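# Place three golf balls on tee, can and level

## Task

Finish with a golf ball resting on the black tee, a second golf ball resting on top of the drink can, with the can standing upright on the sanding block and the block lying flat, and a third golf ball resting on top of the spirit level, with the level stood upright on one of its ends.

## Robot and tools

Robot: two UR7e-type arms, left_arm and right_arm, each ending in a 16-motor four-digit hand (index, middle, ring, thumb). left_arm has a left hand, right_arm a right hand. Base positions in metres, scene frame: left_arm (+0.063, +0.414, +0.039), right_arm (+0.037, -0.438, +0.039), both yawed only slightly.

Scene frame: origin at table-top height, halfway between the two nominal bases. +z is up, +x points out over the table, +y is toward left_arm. Image left and right do not follow arm names. All reported poses, velocities and offsets use this frame, in metres, radians per second and wxyz quaternions. Reported hand positions can be a few cm off.

Hand point: a spot just past the index and middle knuckles on the palm side. In its own axes, +z runs along straight fingers toward the tips, +y leaves the palm face (palm surface at y = -0.062), and +x goes across the palm away from the thumb on the right hand but toward the thumb on the left hand. A rigid mast near the wrist on the palm side can strike objects.

execute_actions(actions, cameras): actions holds up to 15 rows. Each row is one 1/30 s step, and a short list repeats its last row until 15 steps are done. Every row has exactly 48 numbers in [-1, 1], filled for both arms even if one stays still. Order: left dx, dy, dz, rx, ry, rz; then 16 left hand goals; left current_limit, speed; then the same 24 numbers for the right arm. The six pose numbers are offsets, not poses. They are measured from that arm's Hand target at the start of the action (not the prior row) along scene axes, with 1.0 = 0.6 m or 180 degrees. rx, ry, rz form one rotation vector about the Hand target position. Six zeros ask the arm to hold or return to its Hand target. The 16 hand numbers are absolute hinge goals, scaled between each hinge's stops, in this order: index_mcp, index_abd, index_pip, index_dip, middle_mcp, middle_abd, middle_pip, middle_dip, ring_mcp, ring_abd, ring_pip, ring_dip, thumb_cmc, thumb_axl, thumb_mcp, thumb_ipl. Straight values are about +0.75 (mcp), 0.00 (abd), +0.58 (pip), +0.70 (dip), +0.71 (cmc), +0.68 (axl), +0.23 (thumb_mcp), +0.17 (ipl). Lower numbers curl fingers toward the palm and bring the thumb in front of it. current_limit maps -1..+1 to 0..550 mA per motor. speed gives a set-point rate of (speed+1)/2 x 8.5 rad/s. Start values are current_limit +0.4, speed -0.6. A 0 in a hand column is a real goal; to leave a hand unchanged, send back its hand_goal, hand_current_limit and hand_speed. Images come only with an empty list or a cameras request.

move(target, speed, blend, stop_force, zero, blocking, cameras): target is one 48-number row or a list of up to 15 rows. Every row's pose offsets count from the Hand targets at the move's start, not from the previous row. Paths are straight; total time is capped at 10 s. speed is top path speed in m/s, 0.002 to 3.6, default 0.25 (turns up to twice that in rad/s), one value or one per target. blend, in metres, rounds corners in a list; 0 stops at each. stop_force, 3 to 120 N, ends an arm's path once its wrist sensor feels that much push against the motion; it is unreliable for light loose objects or when the hand turns, and must be left out when backing off a contact. zero (default true) rezeroes before such a move. blocking=false returns after about 0.5 s while the move runs; not allowed with stop_force. The result adds a move: line such as done, off_target, moving, held or fault, plus limits like paced or held.

wait(seconds 0-10), stop() to brake a running move, zoom_image(camera, region [x0,y0,x1,y1], at most 504 px each way), zero_wrist_force(arm), read_manual(section) for licences only, finished_scene(scene 1 or 2), which is final.

Cameras: cam_head_left, cam_head_right, cam_high, cam_low, cam_left_wrist, cam_right_wrist, all 896x504.

Results: end_effector_position, end_effector_quat_wxyz, velocities, Hand target (the last commanded pose after the 32-degree orientation clip; the next offsets start from it), joint positions and torques, Wrist force and Wrist torque in the hand's own axes plus a peak line, hand_goal, hand_measured, hand_current_ma, hand_state (moving, goal, blocked, overload), motor temperatures. The hand often rests short of Hand target; resend the gap as an offset.

Avoid: driving targets beyond a firm contact (the arms are stiff; about 150 N on any part, or joint contact torque over 142 N m on big joints or 26.6 N m on wrist joints, stops the arm for 10 s). Fast moves hit harder and overshoot. Keep the arms and hands from touching each other, and never grip the other hand. Hand motors at 495 mA or more for 5 s shut down for 10 s. Motors reaching 85 C brake the arm for 30-60 s. Do not sweep a hand near its own base. Do not drop balls, release moving parts, knock over the can, block or level, or let anything leave the table. Objects may be nudged now and then; check images before finishing.

Each tool is called after "Request:" by a JSON object that holds its "name" and its "arguments".

## Session

Request:
{"name": "execute_actions", "arguments": {"actions": []}}

Scene clock: 0.00 s.
left_arm: end_effector_position=(+0.1092, +0.8814, +0.2218) hand_goal=(+0.754, +0.000, +0.576, +0.696, +0.754, +0.000, +0.576, +0.696, +0.754, +0.000, +0.576, +0.696, +0.714, +0.678, +0.226, +0.168) hand_measured=(+0.754, +0.000, +0.576, +0.696, +0.754, +0.000, +0.576, +0.696, +0.754, +0.000, +0.576, +0.696, +0.714, +0.678, +0.226, +0.168) hand_current_ma=(+0, +0, +0, +0, +0, +0, +0, +0, +0, +0, +0, +0, +0, +0, +0, +0) hand_state=(goal, goal, goal, goal, goal, goal, goal, goal, goal, goal, goal, goal, goal, goal, goal, goal) hand_current_limit=0.40 hand_speed=-0.60 end_effector_quat_wxyz=(+0.045, -0.251, +0.956, -0.148) | right_arm: end_effector_position=(+0.2893, -0.1567, +0.2822) hand_goal=(+0.754, +0.000, +0.576, +0.696, +0.754, +0.000, +0.576, +0.696, +0.754, +0.000, +0.576, +0.696, +0.714, +0.678, +0.226, +0.168) hand_measured=(+0.754, +0.000, +0.576, +0.696, +0.754, +0.000, +0.576, +0.696, +0.754, +0.000, +0.576, +0.696, +0.714, +0.678, +0.226, +0.168) hand_current_ma=(+0, +0, +0, +0, +0, +0, +0, +0, +0, +0, +0, +0, +0, +0, +0, +0) hand_state=(goal, goal, goal, goal, goal, goal, goal, goal, goal, goal, goal, goal, goal, goal, goal, goal) hand_current_limit=0.40 hand_speed=-0.60 end_effector_quat_wxyz=(-0.005, +0.951, +0.308, +0.025)
Joint positions: left_arm=[4.813 -1.544 -1.938 -1.517 1.447 -0.355] | right_arm=[0.698 -1.768 2.054 -1.907 -1.581 1.656]
Joint velocities: within noise
Joint torques (N m): no reading
Motor temperatures (°C): left_arm=[26 29 38 34 37 41] | right_arm=[34 27 33 32 42 42]
Wrist force (N): no reading
Wrist torque (N m): no reading
Wrist force, peak (N): no reading
Hand target: left_arm +0.1092, +0.8814, +0.2218; +0.045, -0.251, +0.956, -0.148 | right_arm +0.2893, -0.1567, +0.2822; -0.005, +0.951, +0.308, +0.025

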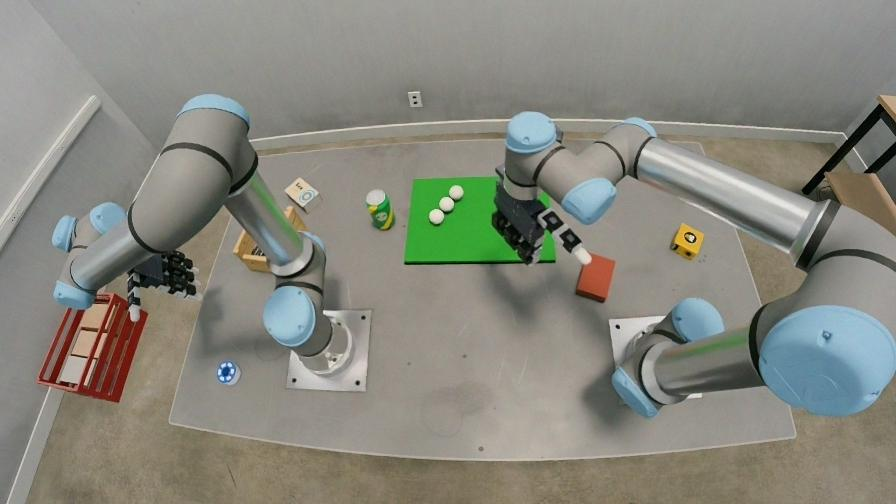

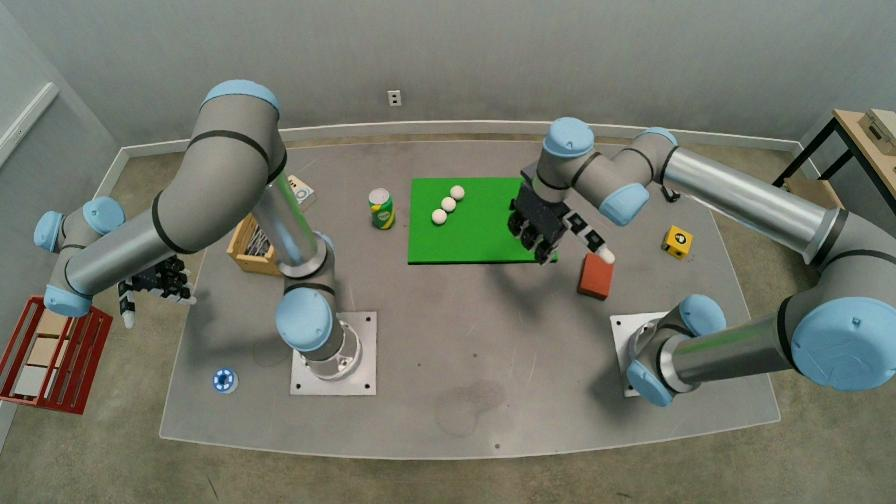

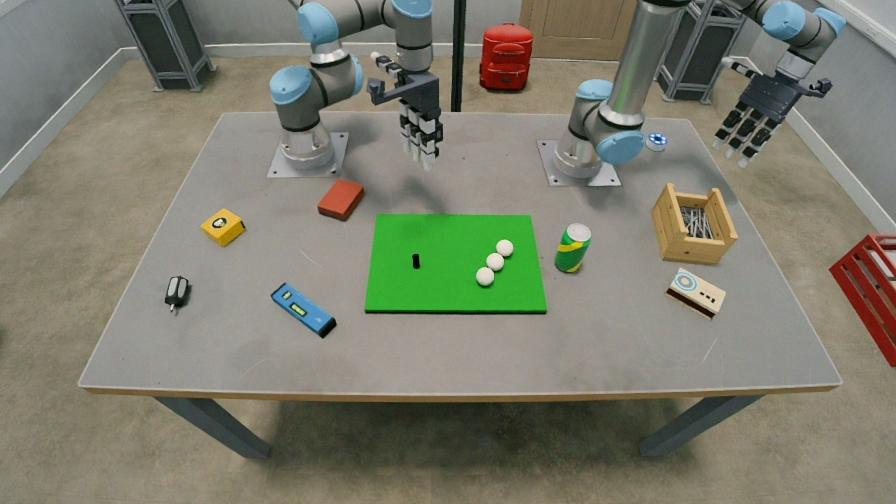

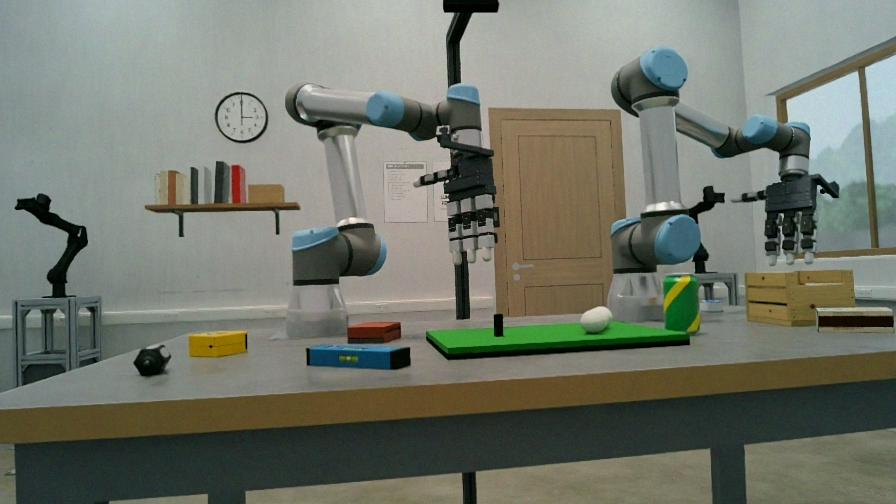

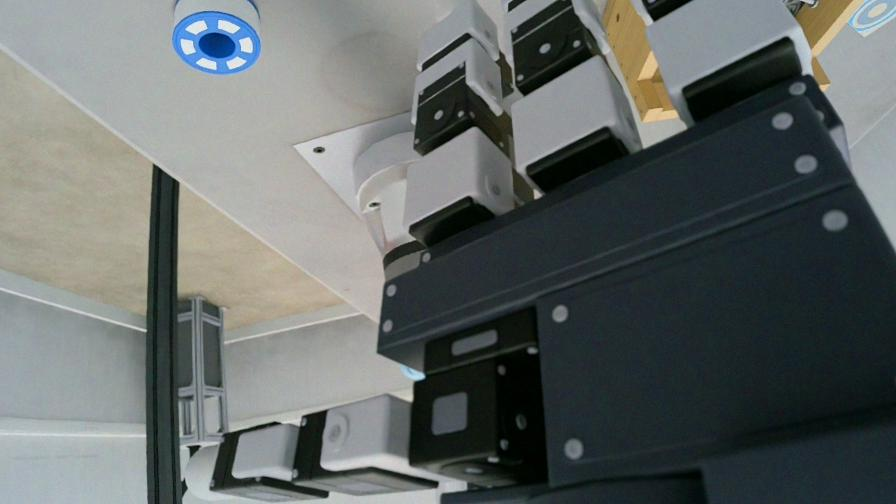

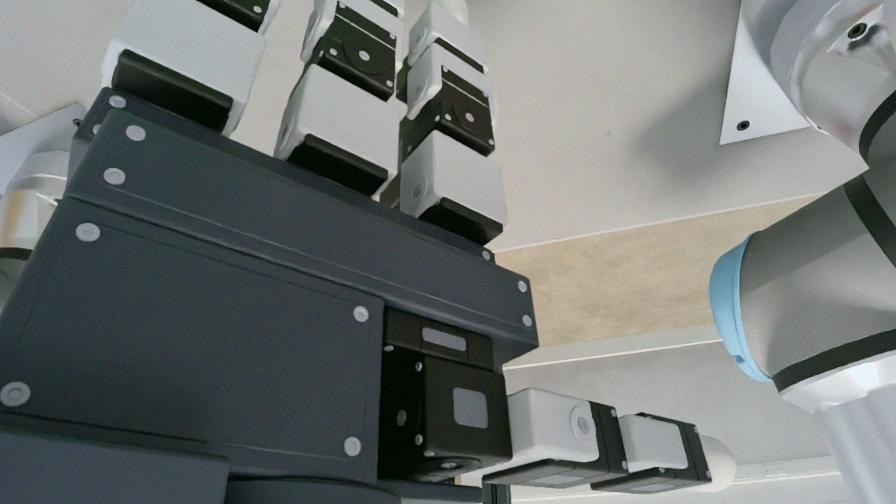

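Request:
{"name": "zoom_image", "arguments": {"camera": "cam_high", "region": [250, 160, 430, 350]}}

Request:
{"name": "zoom_image", "arguments": {"camera": "cam_high", "region": [530, 160, 760, 340]}}

Request:
{"name": "zoom_image", "arguments": {"camera": "cam_high", "region": [140, 180, 260, 340]}}

Request:
{"name": "zoom_image", "arguments": {"camera": "cam_low", "region": [120, 260, 420, 400]}}

Request:
{"name": "zoom_image", "arguments": {"camera": "cam_low", "region": [480, 260, 896, 380]}}

Request:
{"name": "zoom_image", "arguments": {"camera": "cam_high", "region": [360, 200, 560, 320]}}

Scaled by 2.653 from the camera's 896x504 image, which has a finer 1280x720 frame.

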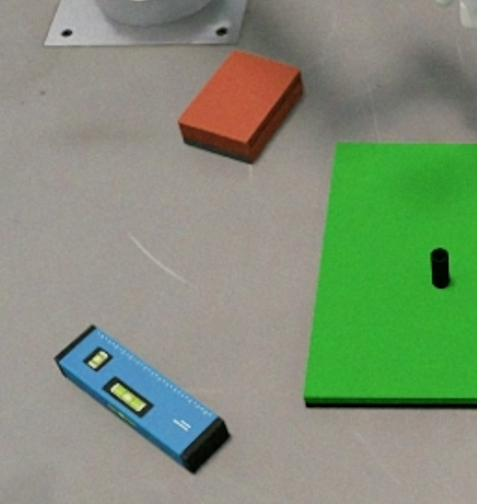

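Scaled by 2.191 from the camera's 896x504 image, which has a finer 1280x720 frame.

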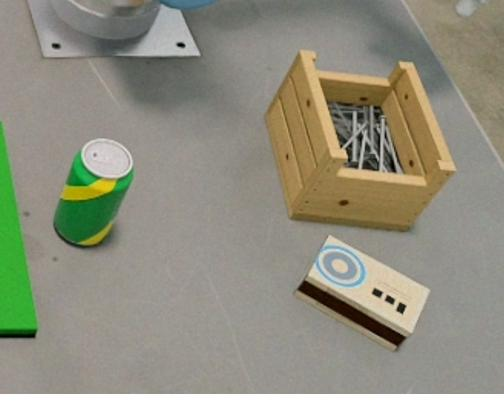

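Scaled by 3.150 from the camera's 896x504 image, which has a finer 1280x720 frame.

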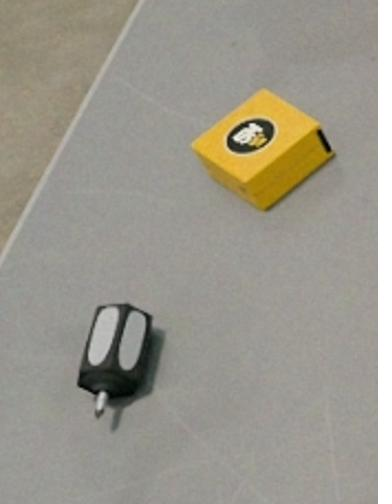

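Scaled by 1.680 from the camera's 896x504 image, which has a finer 1280x720 frame.

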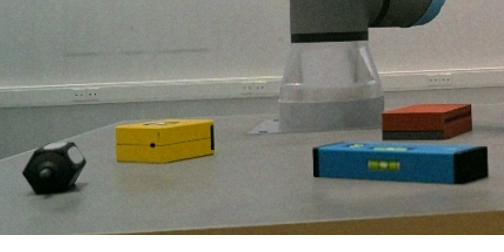

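Scaled by 1.212 from the camera's 896x504 image, which has a finer 1280x720 frame.

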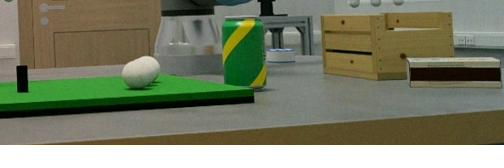

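Scaled by 2.520 from the camera's 896x504 image, which has a finer 1280x720 frame.

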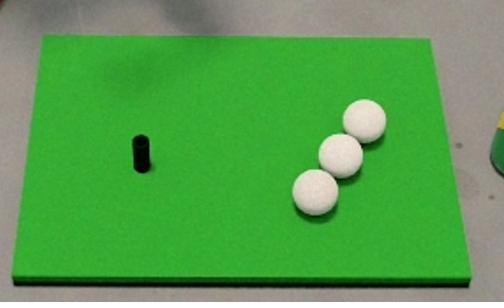

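Request:
{"name": "move", "arguments": {"target": [0.485,-0.368,0.23,-0.2035,0.121,-0.281,-0.205,0,0.431,0.551,-0.205,0,0.431,0.551,0.754,0,0.576,0.696,-0.657,0.677,0.36,0.168,0.4,-0.6,0.154,-0.504,0.115,0.1645,0.192,0.0588,-0.274,-0.083,0.431,0.551,-0.274,0.083,0.431,0.551,0.754,0,0.576,0.696,-0.657,0.677,0.315,0.168,0.4,-0.6], "speed": 0.3, "cameras": ["all"]}}

Scene clock: 21.80 s.
left_arm: end_effector_position=(+0.4002, +0.6607, +0.3597) hand_goal=(-0.204, +0.000, +0.432, +0.552, -0.204, +0.000, +0.432, +0.552, +0.754, +0.000, +0.576, +0.696, -0.656, +0.678, +0.360, +0.168) hand_measured=(-0.198, +0.000, +0.434, +0.554, -0.198, +0.000, +0.434, +0.556, +0.748, +0.000, +0.576, +0.696, -0.656, +0.678, +0.354, +0.168) hand_current_ma=(+7, +0, +2, +2, +8, +0, +2, +3, -7, +0, +0, +0, +0, -1, -13, +0) hand_state=(goal, goal, goal, goal, goal, goal, goal, goal, goal, goal, goal, goal, goal, goal, goal, goal) hand_current_limit=0.40 hand_speed=-0.60 end_effector_quat_wxyz=(-0.271, +0.148, +0.869, -0.387) | right_arm: end_effector_position=(+0.3816, -0.4591, +0.3512) hand_goal=(-0.274, -0.082, +0.432, +0.552, -0.274, +0.084, +0.432, +0.552, +0.754, +0.000, +0.576, +0.696, -0.656, +0.678, +0.316, +0.168) hand_measured=(-0.262, -0.078, +0.438, +0.556, -0.262, +0.080, +0.436, +0.556, +0.748, +0.000, +0.576, +0.696, -0.654, +0.678, +0.306, +0.168) hand_current_ma=(+19, +3, +5, +3, +20, -2, +4, +3, -7, +0, +0, +0, +2, +0, -20, +0) hand_state=(goal, goal, goal, goal, goal, goal, goal, goal, goal, goal, goal, goal, goal, goal, goal, goal) hand_current_limit=0.40 hand_speed=-0.60 end_effector_quat_wxyz=(-0.336, +0.852, +0.360, -0.179)
Joint positions: left_arm=[3.911 -1.85 -1.25 -2.596 1.586 -0.432] | right_arm=[-0.457 -1.656 1.613 -0.76 -1.404 0.26]
Joint torques (N m): left_arm=[-8.11 29.64 36.77 -2.86 -1.44 1.79] | right_arm=[-15.68 -12.26 -32.41 1.76 -1.2 -1.76]
Wrist force (N): left_arm=[-0.4 -0.8 -0.4] | right_arm=[0.7 0.7 -0.3]
Wrist torque (N m): left_arm=[0.16 0.06 -0.22] | right_arm=[0.03 -0.06 0.19]
Wrist force, peak (N): left_arm=[-0.8 -0.9 -0.6] | right_arm=[0.8 1.5 -1.2]
Hand target: left_arm +0.4002, +0.6606, +0.3598; -0.271, +0.148, +0.869, -0.387 | right_arm +0.3817, -0.4591, +0.3512; -0.336, +0.852, +0.360, -0.179
Off the commanded pose: left_arm 0.000 m, 0 deg | right_arm 0.000 m, 0 deg.
move: done
camera_calibration:
cam_left_wrist: T_world_to_cam=[[0.576286, -0.793077, 0.197291, 0.200237], [0.184567, 0.361471, 0.913933, -0.719217], [-0.796134, -0.490274, 0.354686, 0.632765], [0, 0, 0, 1]] pos_world=[0.521116, 0.729007, 0.393378]
cam_right_wrist: T_world_to_cam=[[-0.216467, -0.912027, -0.348351, -0.183699], [0.0132697, -0.359526, 0.933041, -0.575311], [-0.9762, 0.19735, 0.0899279, 0.549009], [0, 0, 0, 1]] pos_world=[0.503812, -0.482725, 0.423426]

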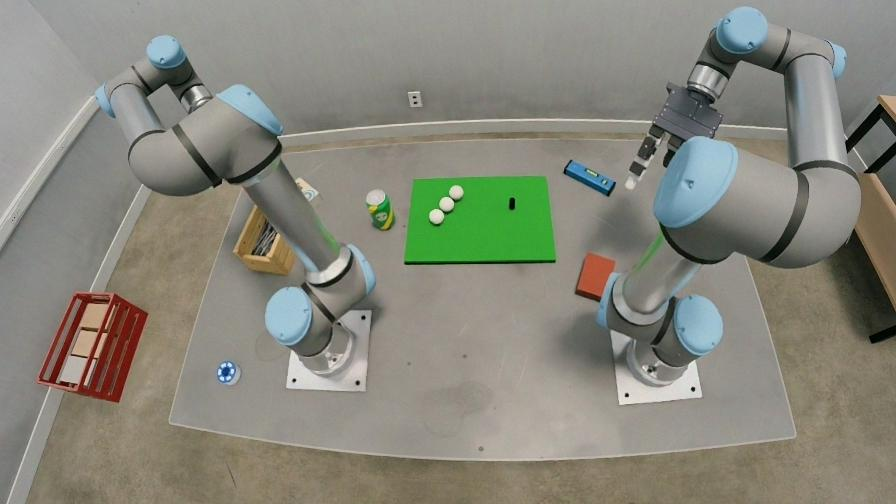

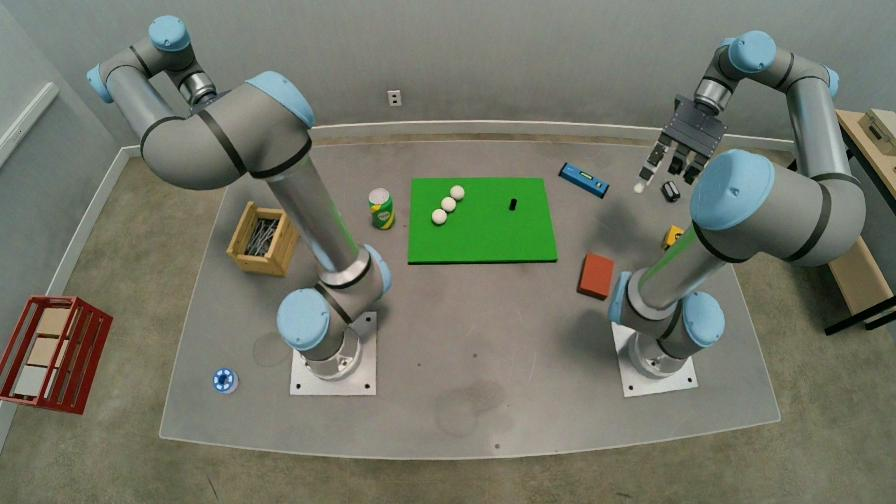

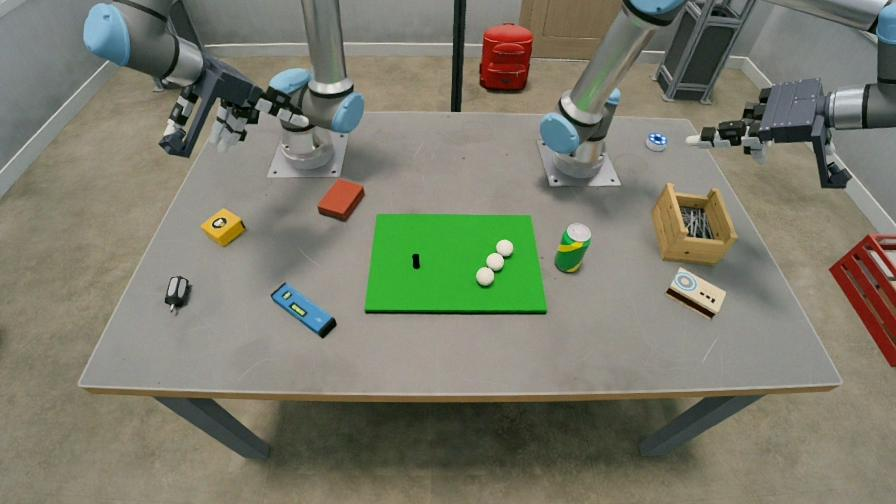

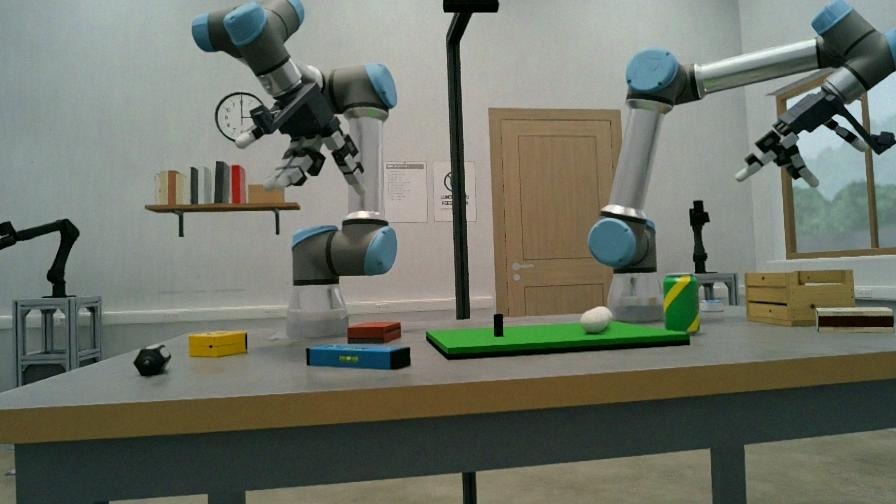

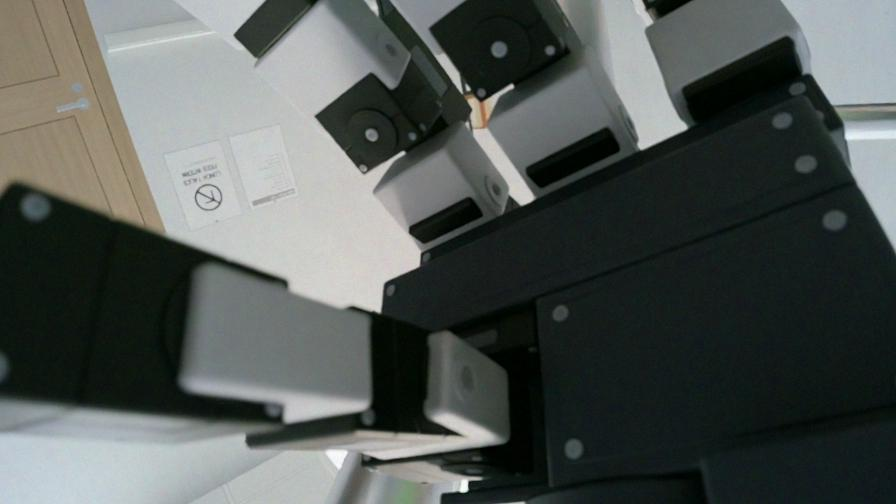

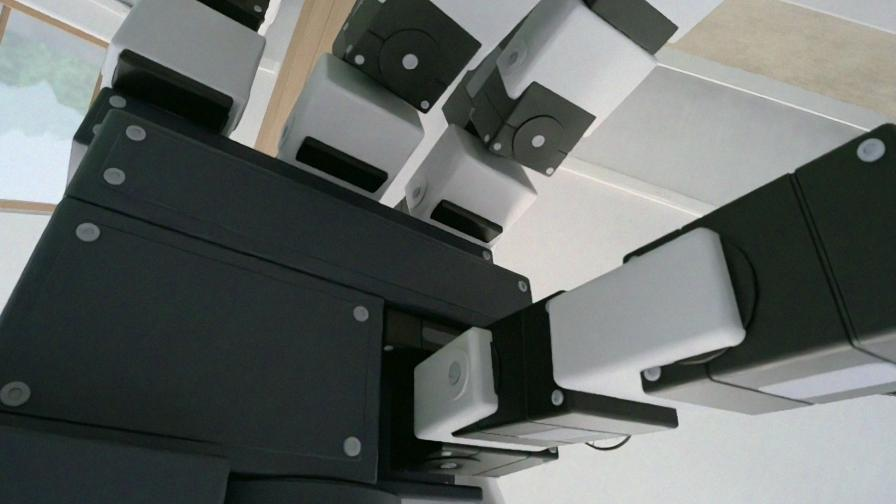

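Request:
{"name": "move", "arguments": {"target": [0.03,-0.594,0.0085,-0.2035,0.121,-0.281,-0.204,0,0.432,0.552,-0.204,0,0.432,0.552,0.754,0,0.576,0.696,-0.656,0.678,0.36,0.168,0.4,-0.6,0.0307,-0.1015,0.023,0.1645,0.192,0.0588,-0.274,-0.082,0.432,0.552,-0.274,0.084,0.432,0.552,0.754,0,0.576,0.696,-0.656,0.678,0.316,0.168,0.4,-0.6], "speed": 0.35, "cameras": ["cam_high","cam_head_left"]}}

Scene clock: 24.50 s.
left_arm: end_effector_position=(+0.4182, +0.3044, +0.3648) hand_goal=(-0.204, +0.000, +0.432, +0.552, -0.204, +0.000, +0.432, +0.552, +0.754, +0.000, +0.576, +0.696, -0.656, +0.678, +0.360, +0.168) hand_measured=(-0.206, +0.000, +0.434, +0.554, -0.206, +0.000, +0.434, +0.554, +0.746, +0.000, +0.576, +0.696, -0.656, +0.678, +0.356, +0.168) hand_current_ma=(-1, +0, +1, +2, -1, +0, +1, +3, -10, +0, +0, +0, +0, -1, -5, +0) hand_state=(goal, goal, goal, goal, goal, goal, goal, goal, goal, goal, goal, goal, goal, goal, goal, goal) hand_current_limit=0.40 hand_speed=-0.60 end_effector_quat_wxyz=(+0.500, -0.499, -0.501, +0.500) | right_arm: end_effector_position=(+0.4001, -0.5200, +0.3650) hand_goal=(-0.274, -0.082, +0.432, +0.552, -0.274, +0.084, +0.432, +0.552, +0.754, +0.000, +0.576, +0.696, -0.656, +0.678, +0.316, +0.168) hand_measured=(-0.274, -0.078, +0.434, +0.556, -0.274, +0.080, +0.434, +0.556, +0.746, +0.000, +0.576, +0.696, -0.654, +0.678, +0.312, +0.168) hand_current_ma=(-1, +3, +2, +3, -1, -2, +1, +3, -12, +0, +0, +0, +2, +0, -5, +0) hand_state=(goal, goal, goal, goal, goal, goal, goal, goal, goal, goal, goal, goal, goal, goal, goal, goal) hand_current_limit=0.40 hand_speed=-0.60 end_effector_quat_wxyz=(+0.612, -0.612, -0.353, +0.354)
Joint positions: left_arm=[3.105 -2.044 -1.175 -3.065 1.572 -0.001] | right_arm=[-0.538 -1.098 1.174 -0.076 -1.572 0.001]
Joint torques (N m): left_arm=[-7.54 34.97 35.92 -4.59 -1.57 1.85] | right_arm=[-14.27 -34.68 -29.77 4.58 -1.42 -1.75]
Wrist force (N): left_arm=[-1.2 -1.5 0.2] | right_arm=[1.3 1.3 -0.4]
Wrist torque (N m): left_arm=[-0.01 0.02 -0.37] | right_arm=[-0.23 -0.03 0.26]
Wrist force, peak (N): left_arm=[-2.1 -1.5 -0.1] | right_arm=[1.2 1.3 -0.9]
Hand target: left_arm +0.4182, +0.3042, +0.3649; +0.500, -0.499, -0.500, +0.500 | right_arm +0.4001, -0.5200, +0.3650; +0.612, -0.612, -0.353, +0.354
Off the commanded pose: left_arm 0.000 m, 0 deg | right_arm 0.000 m, 0 deg.
move: done
Images, in order (width x height): cam_head_left 896x504, cam_high 896x504.

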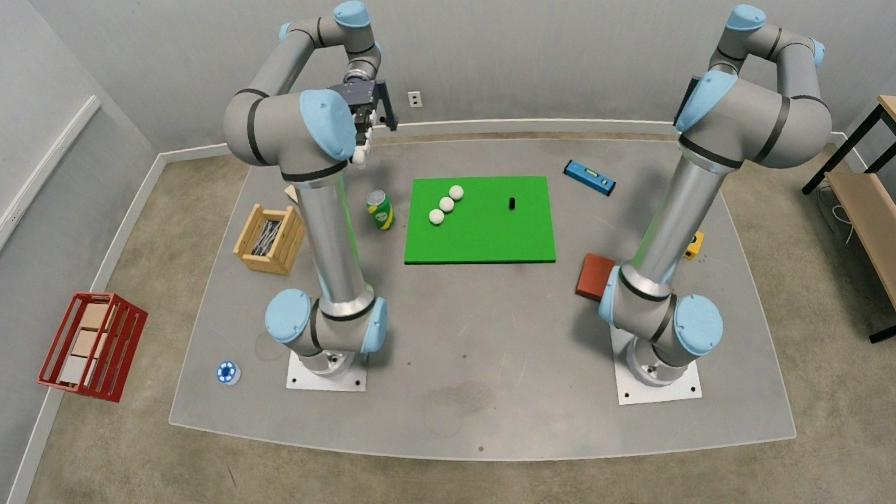

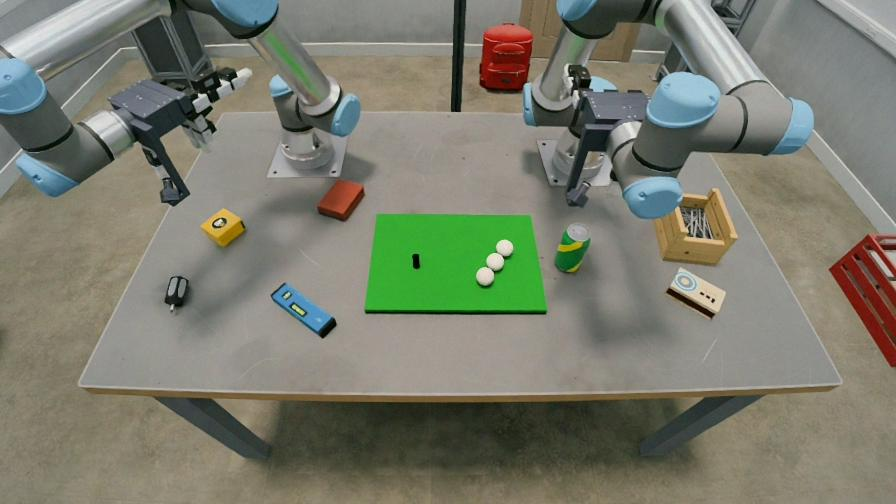

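Request:
{"name": "move", "arguments": {"target": [[0.0867,-0.2817,0,0,0,0.25,-0.204,0,0.432,0.552,-0.204,0,0.432,0.552,0.754,0,0.576,0.696,-0.656,0.678,0.36,0.168,0.4,-0.6,0.2145,0.2017,0,0,0,-0.25,-0.274,-0.082,0.432,0.552,-0.274,0.084,0.432,0.552,0.754,0,0.576,0.696,-0.656,0.678,0.316,0.168,0.4,-0.6],[0.345,-0.4217,0,0,0,0.5,-0.204,0,0.432,0.552,-0.204,0,0.432,0.552,0.754,0,0.576,0.696,-0.656,0.678,0.36,0.168,0.4,-0.6,0.5085,0.192,0,0,0,-0.5,-0.274,-0.082,0.432,0.552,-0.274,0.084,0.432,0.552,0.754,0,0.576,0.696,-0.656,0.678,0.316,0.168,0.4,-0.6],[0.6267,-0.335,0,0,0,0.75,-0.204,0,0.432,0.552,-0.204,0,0.432,0.552,0.754,0,0.576,0.696,-0.656,0.678,0.36,0.168,0.4,-0.6,0.7098,-0.0228,0,0,0,-0.75,-0.274,-0.082,0.432,0.552,-0.274,0.084,0.432,0.552,0.754,0,0.576,0.696,-0.656,0.678,0.316,0.168,0.4,-0.6]], "speed": 0.25, "blend": [0.02,0.02,0], "cameras": ["cam_high","cam_head_left"]}}

Scene clock: 30.37 s.
left_arm: end_effector_position=(+0.7942, +0.1032, +0.3649) hand_goal=(-0.204, +0.000, +0.432, +0.552, -0.204, +0.000, +0.432, +0.552, +0.754, +0.000, +0.576, +0.696, -0.656, +0.678, +0.360, +0.168) hand_measured=(-0.206, +0.000, +0.434, +0.554, -0.206, +0.000, +0.434, +0.554, +0.746, +0.000, +0.576, +0.696, -0.656, +0.678, +0.356, +0.168) hand_current_ma=(-1, +0, +1, +2, -2, +0, +1, +3, -11, +0, +0, +0, +0, -1, -4, +0) hand_state=(goal, goal, goal, goal, goal, goal, goal, goal, goal, goal, goal, goal, goal, goal, goal, goal) hand_current_limit=0.40 hand_speed=-0.60 end_effector_quat_wxyz=(+0.271, -0.271, +0.653, -0.654) | right_arm: end_effector_position=(+0.8259, -0.5337, +0.3650) hand_goal=(-0.274, -0.082, +0.432, +0.552, -0.274, +0.084, +0.432, +0.552, +0.754, +0.000, +0.576, +0.696, -0.656, +0.678, +0.316, +0.168) hand_measured=(-0.276, -0.078, +0.434, +0.556, -0.276, +0.080, +0.434, +0.556, +0.744, +0.000, +0.576, +0.696, -0.654, +0.678, +0.312, +0.168) hand_current_ma=(-1, +3, +2, +3, -1, -2, +1, +3, -12, +0, +0, +0, +2, +0, -5, +0) hand_state=(goal, goal, goal, goal, goal, goal, goal, goal, goal, goal, goal, goal, goal, goal, goal, goal) hand_current_limit=0.40 hand_speed=-0.60 end_effector_quat_wxyz=(+0.561, -0.561, +0.430, -0.430)
Joint positions: left_arm=[3.104 -2.043 -1.176 -3.063 -0.784 -0.002] | right_arm=[-0.538 -1.098 1.175 -0.077 0.783 0.001]
Joint torques (N m): left_arm=[-8.65 38.19 38.65 -1.34 -1.49 1.97] | right_arm=[14.57 -37.61 -32.85 1.25 1.53 -1.92]
Wrist force (N): left_arm=[-1.0 -1.3 0.1] | right_arm=[1.3 1.2 -0.6]
Wrist torque (N m): left_arm=[0.02 -0.01 -0.36] | right_arm=[-0.23 -0.02 0.26]
Wrist force, peak (N): left_arm=[-1.6 -1.6 0.2] | right_arm=[1.6 1.4 -1.0]
Hand target: left_arm +0.7943, +0.1032, +0.3649; +0.271, -0.271, +0.653, -0.654 | right_arm +0.8260, -0.5337, +0.3650; +0.561, -0.561, +0.431, -0.430
Off the commanded pose: left_arm 0.000 m, 0 deg | right_arm 0.000 m, 0 deg.
move: done
Images, in order (width x height): cam_head_left 896x504, cam_high 896x504.

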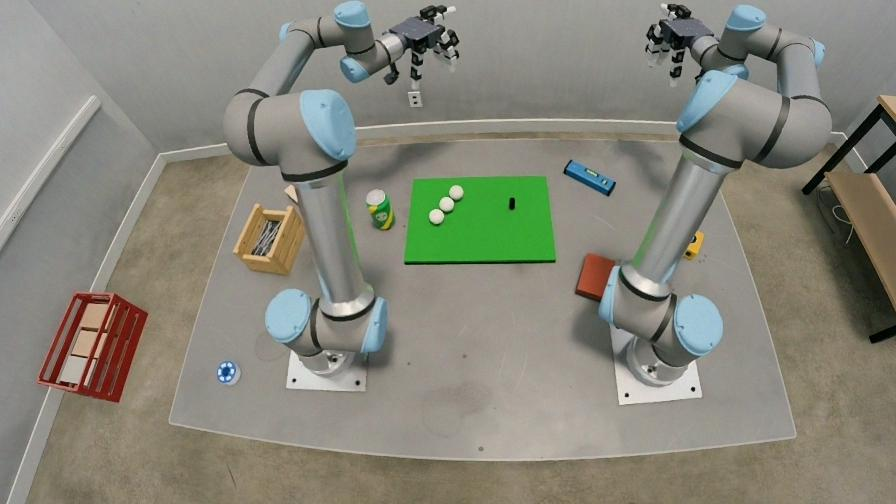

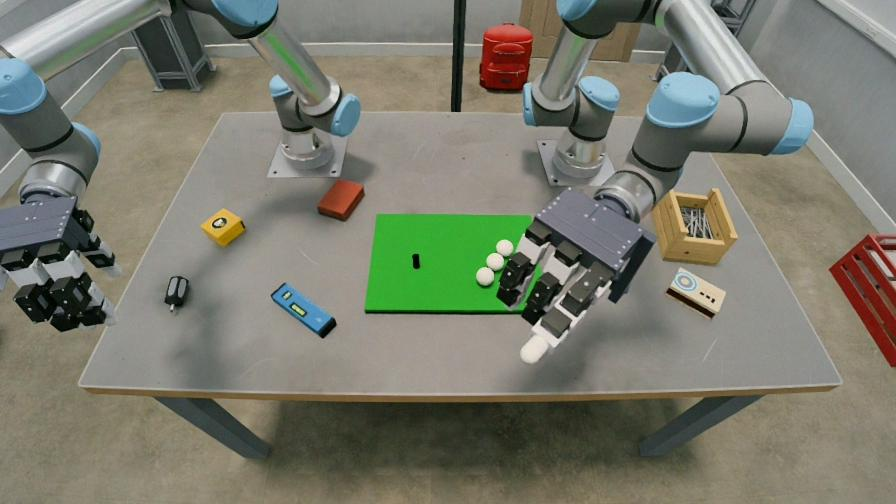

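Request:
{"name": "move", "arguments": {"target": [-0.4355,0.3913,-0.2315,0.0051,0.0291,0.3886,-0.204,0,0.432,0.552,-0.204,0,0.432,0.552,0.754,0,0.576,0.696,-0.656,0.678,0.36,0.168,0.4,-0.6,-0.2533,0.2945,-0.385,0.0056,0.0282,-0.2915,-0.274,0,0.432,0.552,-0.274,0,0.432,0.552,0.754,0,0.576,0.696,-0.656,0.678,0.316,0.168,0.4,-0.6], "speed": 0.25, "cameras": ["all"]}}

Scene clock: 35.20 s.
left_arm: end_effector_position=(+0.5330, +0.3380, +0.2260) hand_goal=(-0.204, +0.000, +0.432, +0.552, -0.204, +0.000, +0.432, +0.552, +0.754, +0.000, +0.576, +0.696, -0.656, +0.678, +0.360, +0.168) hand_measured=(-0.206, +0.000, +0.434, +0.554, -0.206, +0.000, +0.434, +0.554, +0.746, +0.000, +0.576, +0.696, -0.656, +0.678, +0.356, +0.168) hand_current_ma=(-1, +0, +1, +2, -2, +0, +1, +3, -11, +0, +0, +0, +0, -1, -4, +0) hand_state=(goal, goal, goal, goal, goal, goal, goal, goal, goal, goal, goal, goal, goal, goal, goal, goal) hand_current_limit=0.40 hand_speed=-0.60 end_effector_quat_wxyz=(-0.570, +0.622, -0.395, +0.363) | right_arm: end_effector_position=(+0.6740, -0.3570, +0.1340) hand_goal=(-0.274, +0.000, +0.432, +0.552, -0.274, +0.000, +0.432, +0.552, +0.754, +0.000, +0.576, +0.696, -0.656, +0.678, +0.316, +0.168) hand_measured=(-0.276, -0.004, +0.434, +0.556, -0.276, +0.002, +0.434, +0.556, +0.744, +0.000, +0.576, +0.696, -0.654, +0.678, +0.312, +0.168) hand_current_ma=(-1, -2, +2, +3, -1, +2, +1, +3, -13, +0, +0, +0, +2, +0, -5, +0) hand_state=(goal, goal, goal, goal, goal, goal, goal, goal, goal, goal, goal, goal, goal, goal, goal, goal) hand_current_limit=0.40 hand_speed=-0.60 end_effector_quat_wxyz=(+0.299, -0.326, +0.661, -0.606)
Joint positions: left_arm=[3.043 -1.419 -2.233 -2.729 -2.065 -0.048] | right_arm=[0.126 -1.135 1.823 -0.564 2.36 0.089]
Joint torques (N m): left_arm=[-8.3 21.06 8.82 3.96 -1.68 -2.16] | right_arm=[13.64 -31.03 -27.94 1.61 1.69 1.34]
Wrist force (N): left_arm=[-0.9 -1.3 0.0] | right_arm=[1.0 1.3 -1.1]
Wrist torque (N m): left_arm=[0.04 0.00 -0.19] | right_arm=[-0.18 0.00 0.09]
Wrist force, peak (N): left_arm=[-1.3 -1.8 0.6] | right_arm=[0.8 1.8 -1.7]
Hand target: left_arm +0.5330, +0.3380, +0.2260; -0.570, +0.622, -0.395, +0.363 | right_arm +0.6740, -0.3570, +0.1340; +0.299, -0.326, +0.661, -0.606
Off the commanded pose: left_arm 0.000 m, 0 deg | right_arm 0.000 m, 0 deg.
move: done
camera_calibration:
cam_left_wrist: T_world_to_cam=[[-0.254501, 0.727922, 0.636678, -0.276382], [-0.566553, -0.645774, 0.511853, 0.326828], [0.783739, -0.230444, 0.576757, -0.352361], [0, 0, 0, 1]] pos_world=[0.390985, 0.331042, 0.211906]
cam_right_wrist: T_world_to_cam=[[0.410503, 0.685985, -0.600759, 0.0788429], [-0.43317, 0.726447, 0.533515, 0.402341], [0.802403, 0.0412213, 0.595357, -0.488503], [0, 0, 0, 1]] pos_world=[0.533893, -0.326228, 0.123544]

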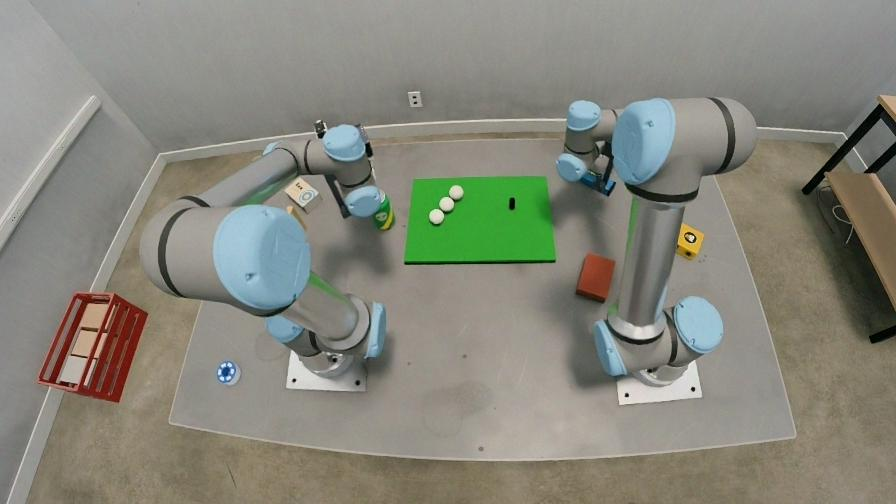

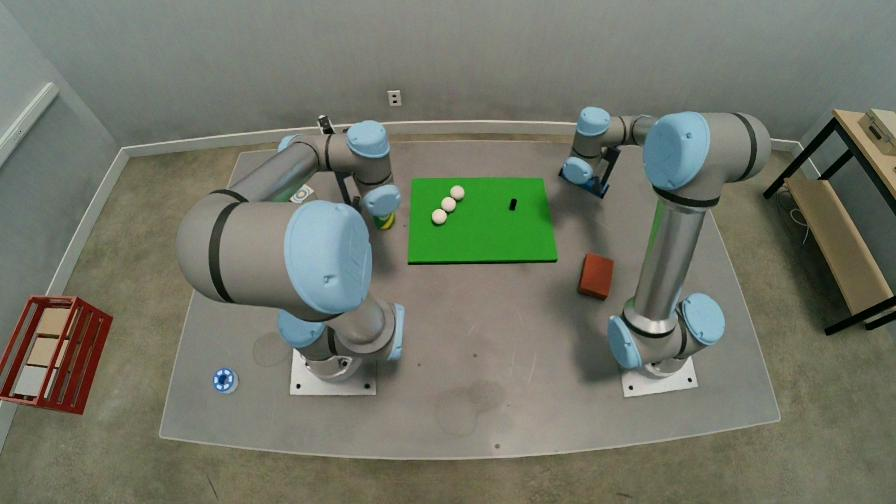

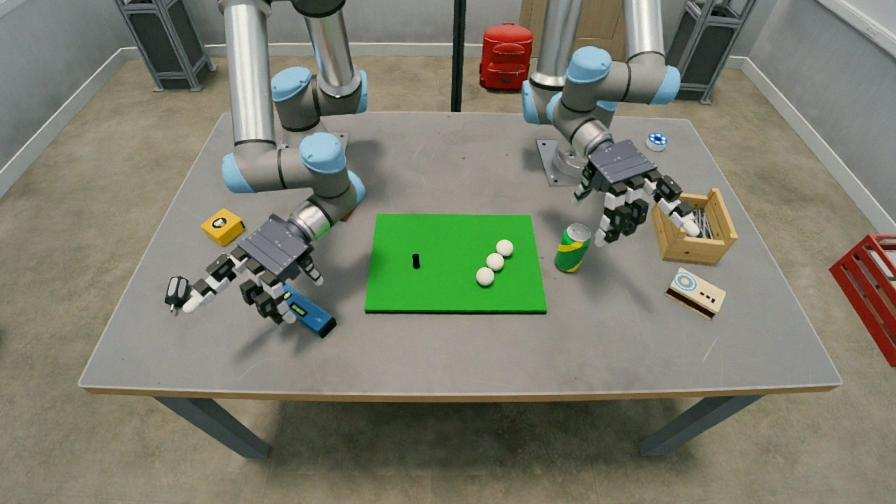

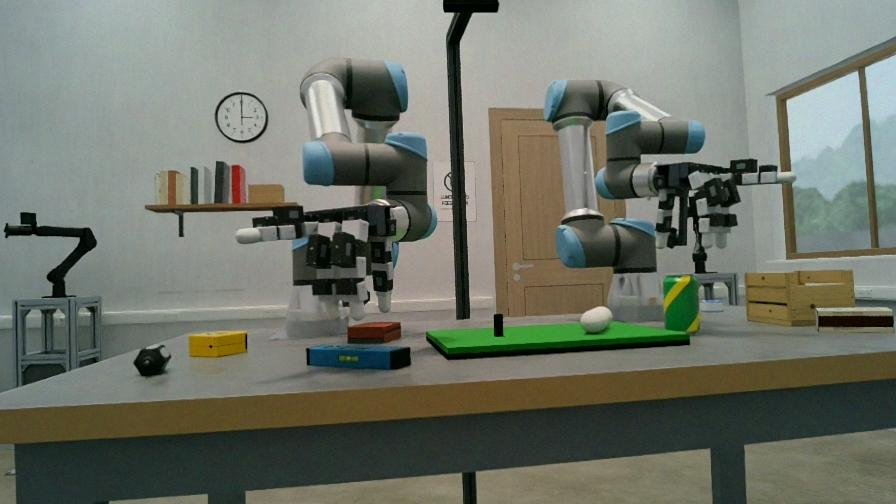

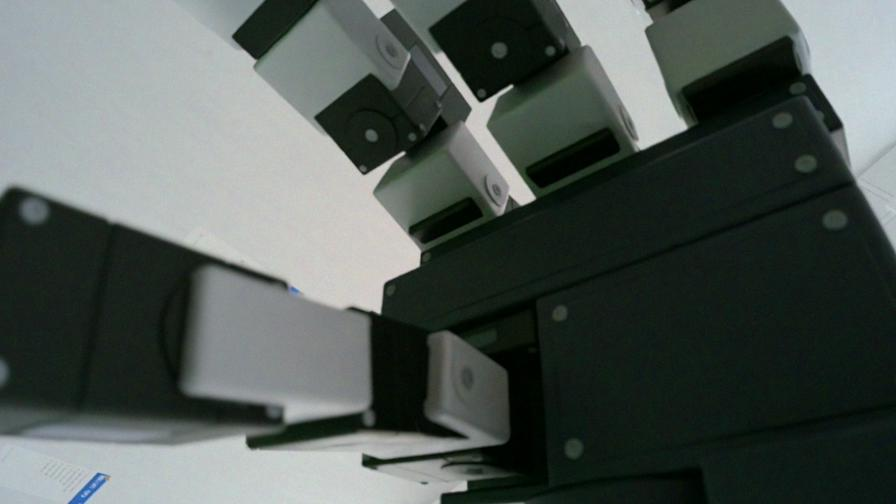

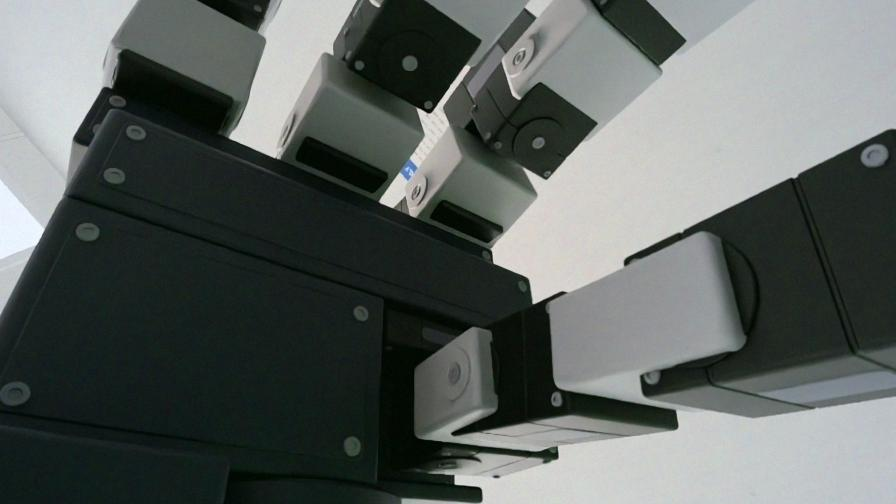

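Request:
{"name": "zoom_image", "arguments": {"camera": "cam_high", "region": [160, 200, 360, 350]}}

Request:
{"name": "zoom_image", "arguments": {"camera": "cam_low", "region": [230, 200, 480, 380]}}

Request:
{"name": "zoom_image", "arguments": {"camera": "cam_high", "region": [530, 120, 730, 290]}}

Request:
{"name": "zoom_image", "arguments": {"camera": "cam_low", "region": [560, 130, 840, 340]}}

Request:
{"name": "zoom_image", "arguments": {"camera": "cam_head_left", "region": [300, 100, 460, 250]}}

Request:
{"name": "zoom_image", "arguments": {"camera": "cam_head_right", "region": [520, 80, 700, 230]}}

Scaled by 2.520 from the camera's 896x504 image, which has a finer 1280x720 frame.

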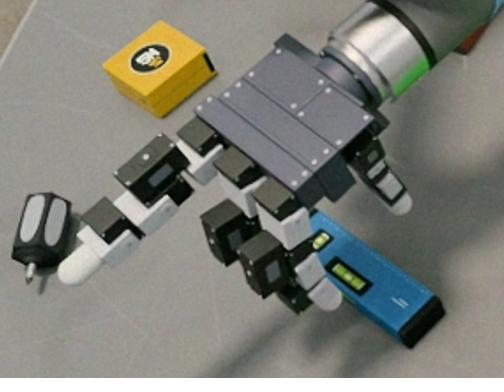

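Scaled by 2.016 from the camera's 896x504 image, which has a finer 1280x720 frame.

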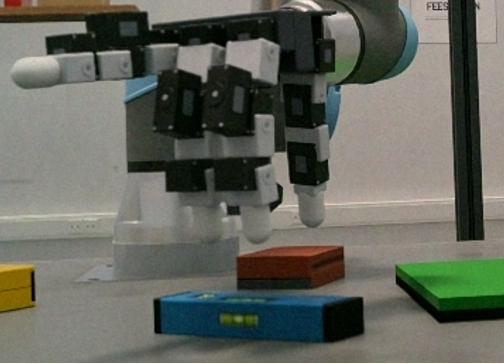

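Scaled by 2.520 from the camera's 896x504 image, which has a finer 1280x720 frame.

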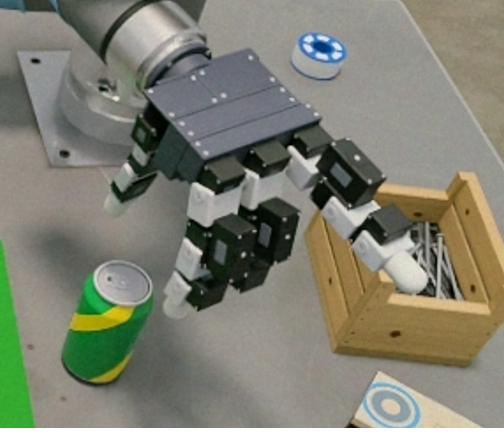

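Scaled by 1.800 from the camera's 896x504 image, which has a finer 1280x720 frame.

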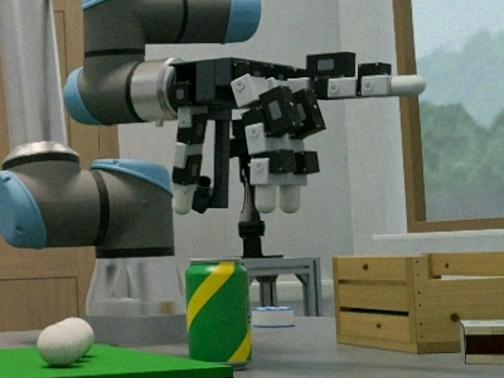

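Scaled by 3.150 from the camera's 896x504 image, which has a finer 1280x720 frame.

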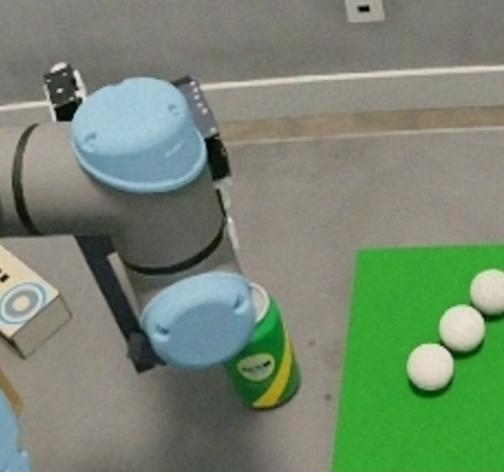

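Scaled by 2.800 from the camera's 896x504 image, which has a finer 1280x720 frame.

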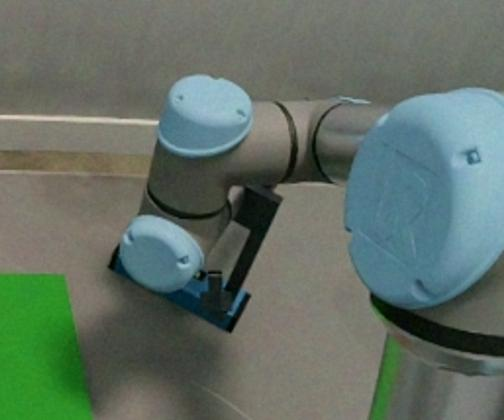

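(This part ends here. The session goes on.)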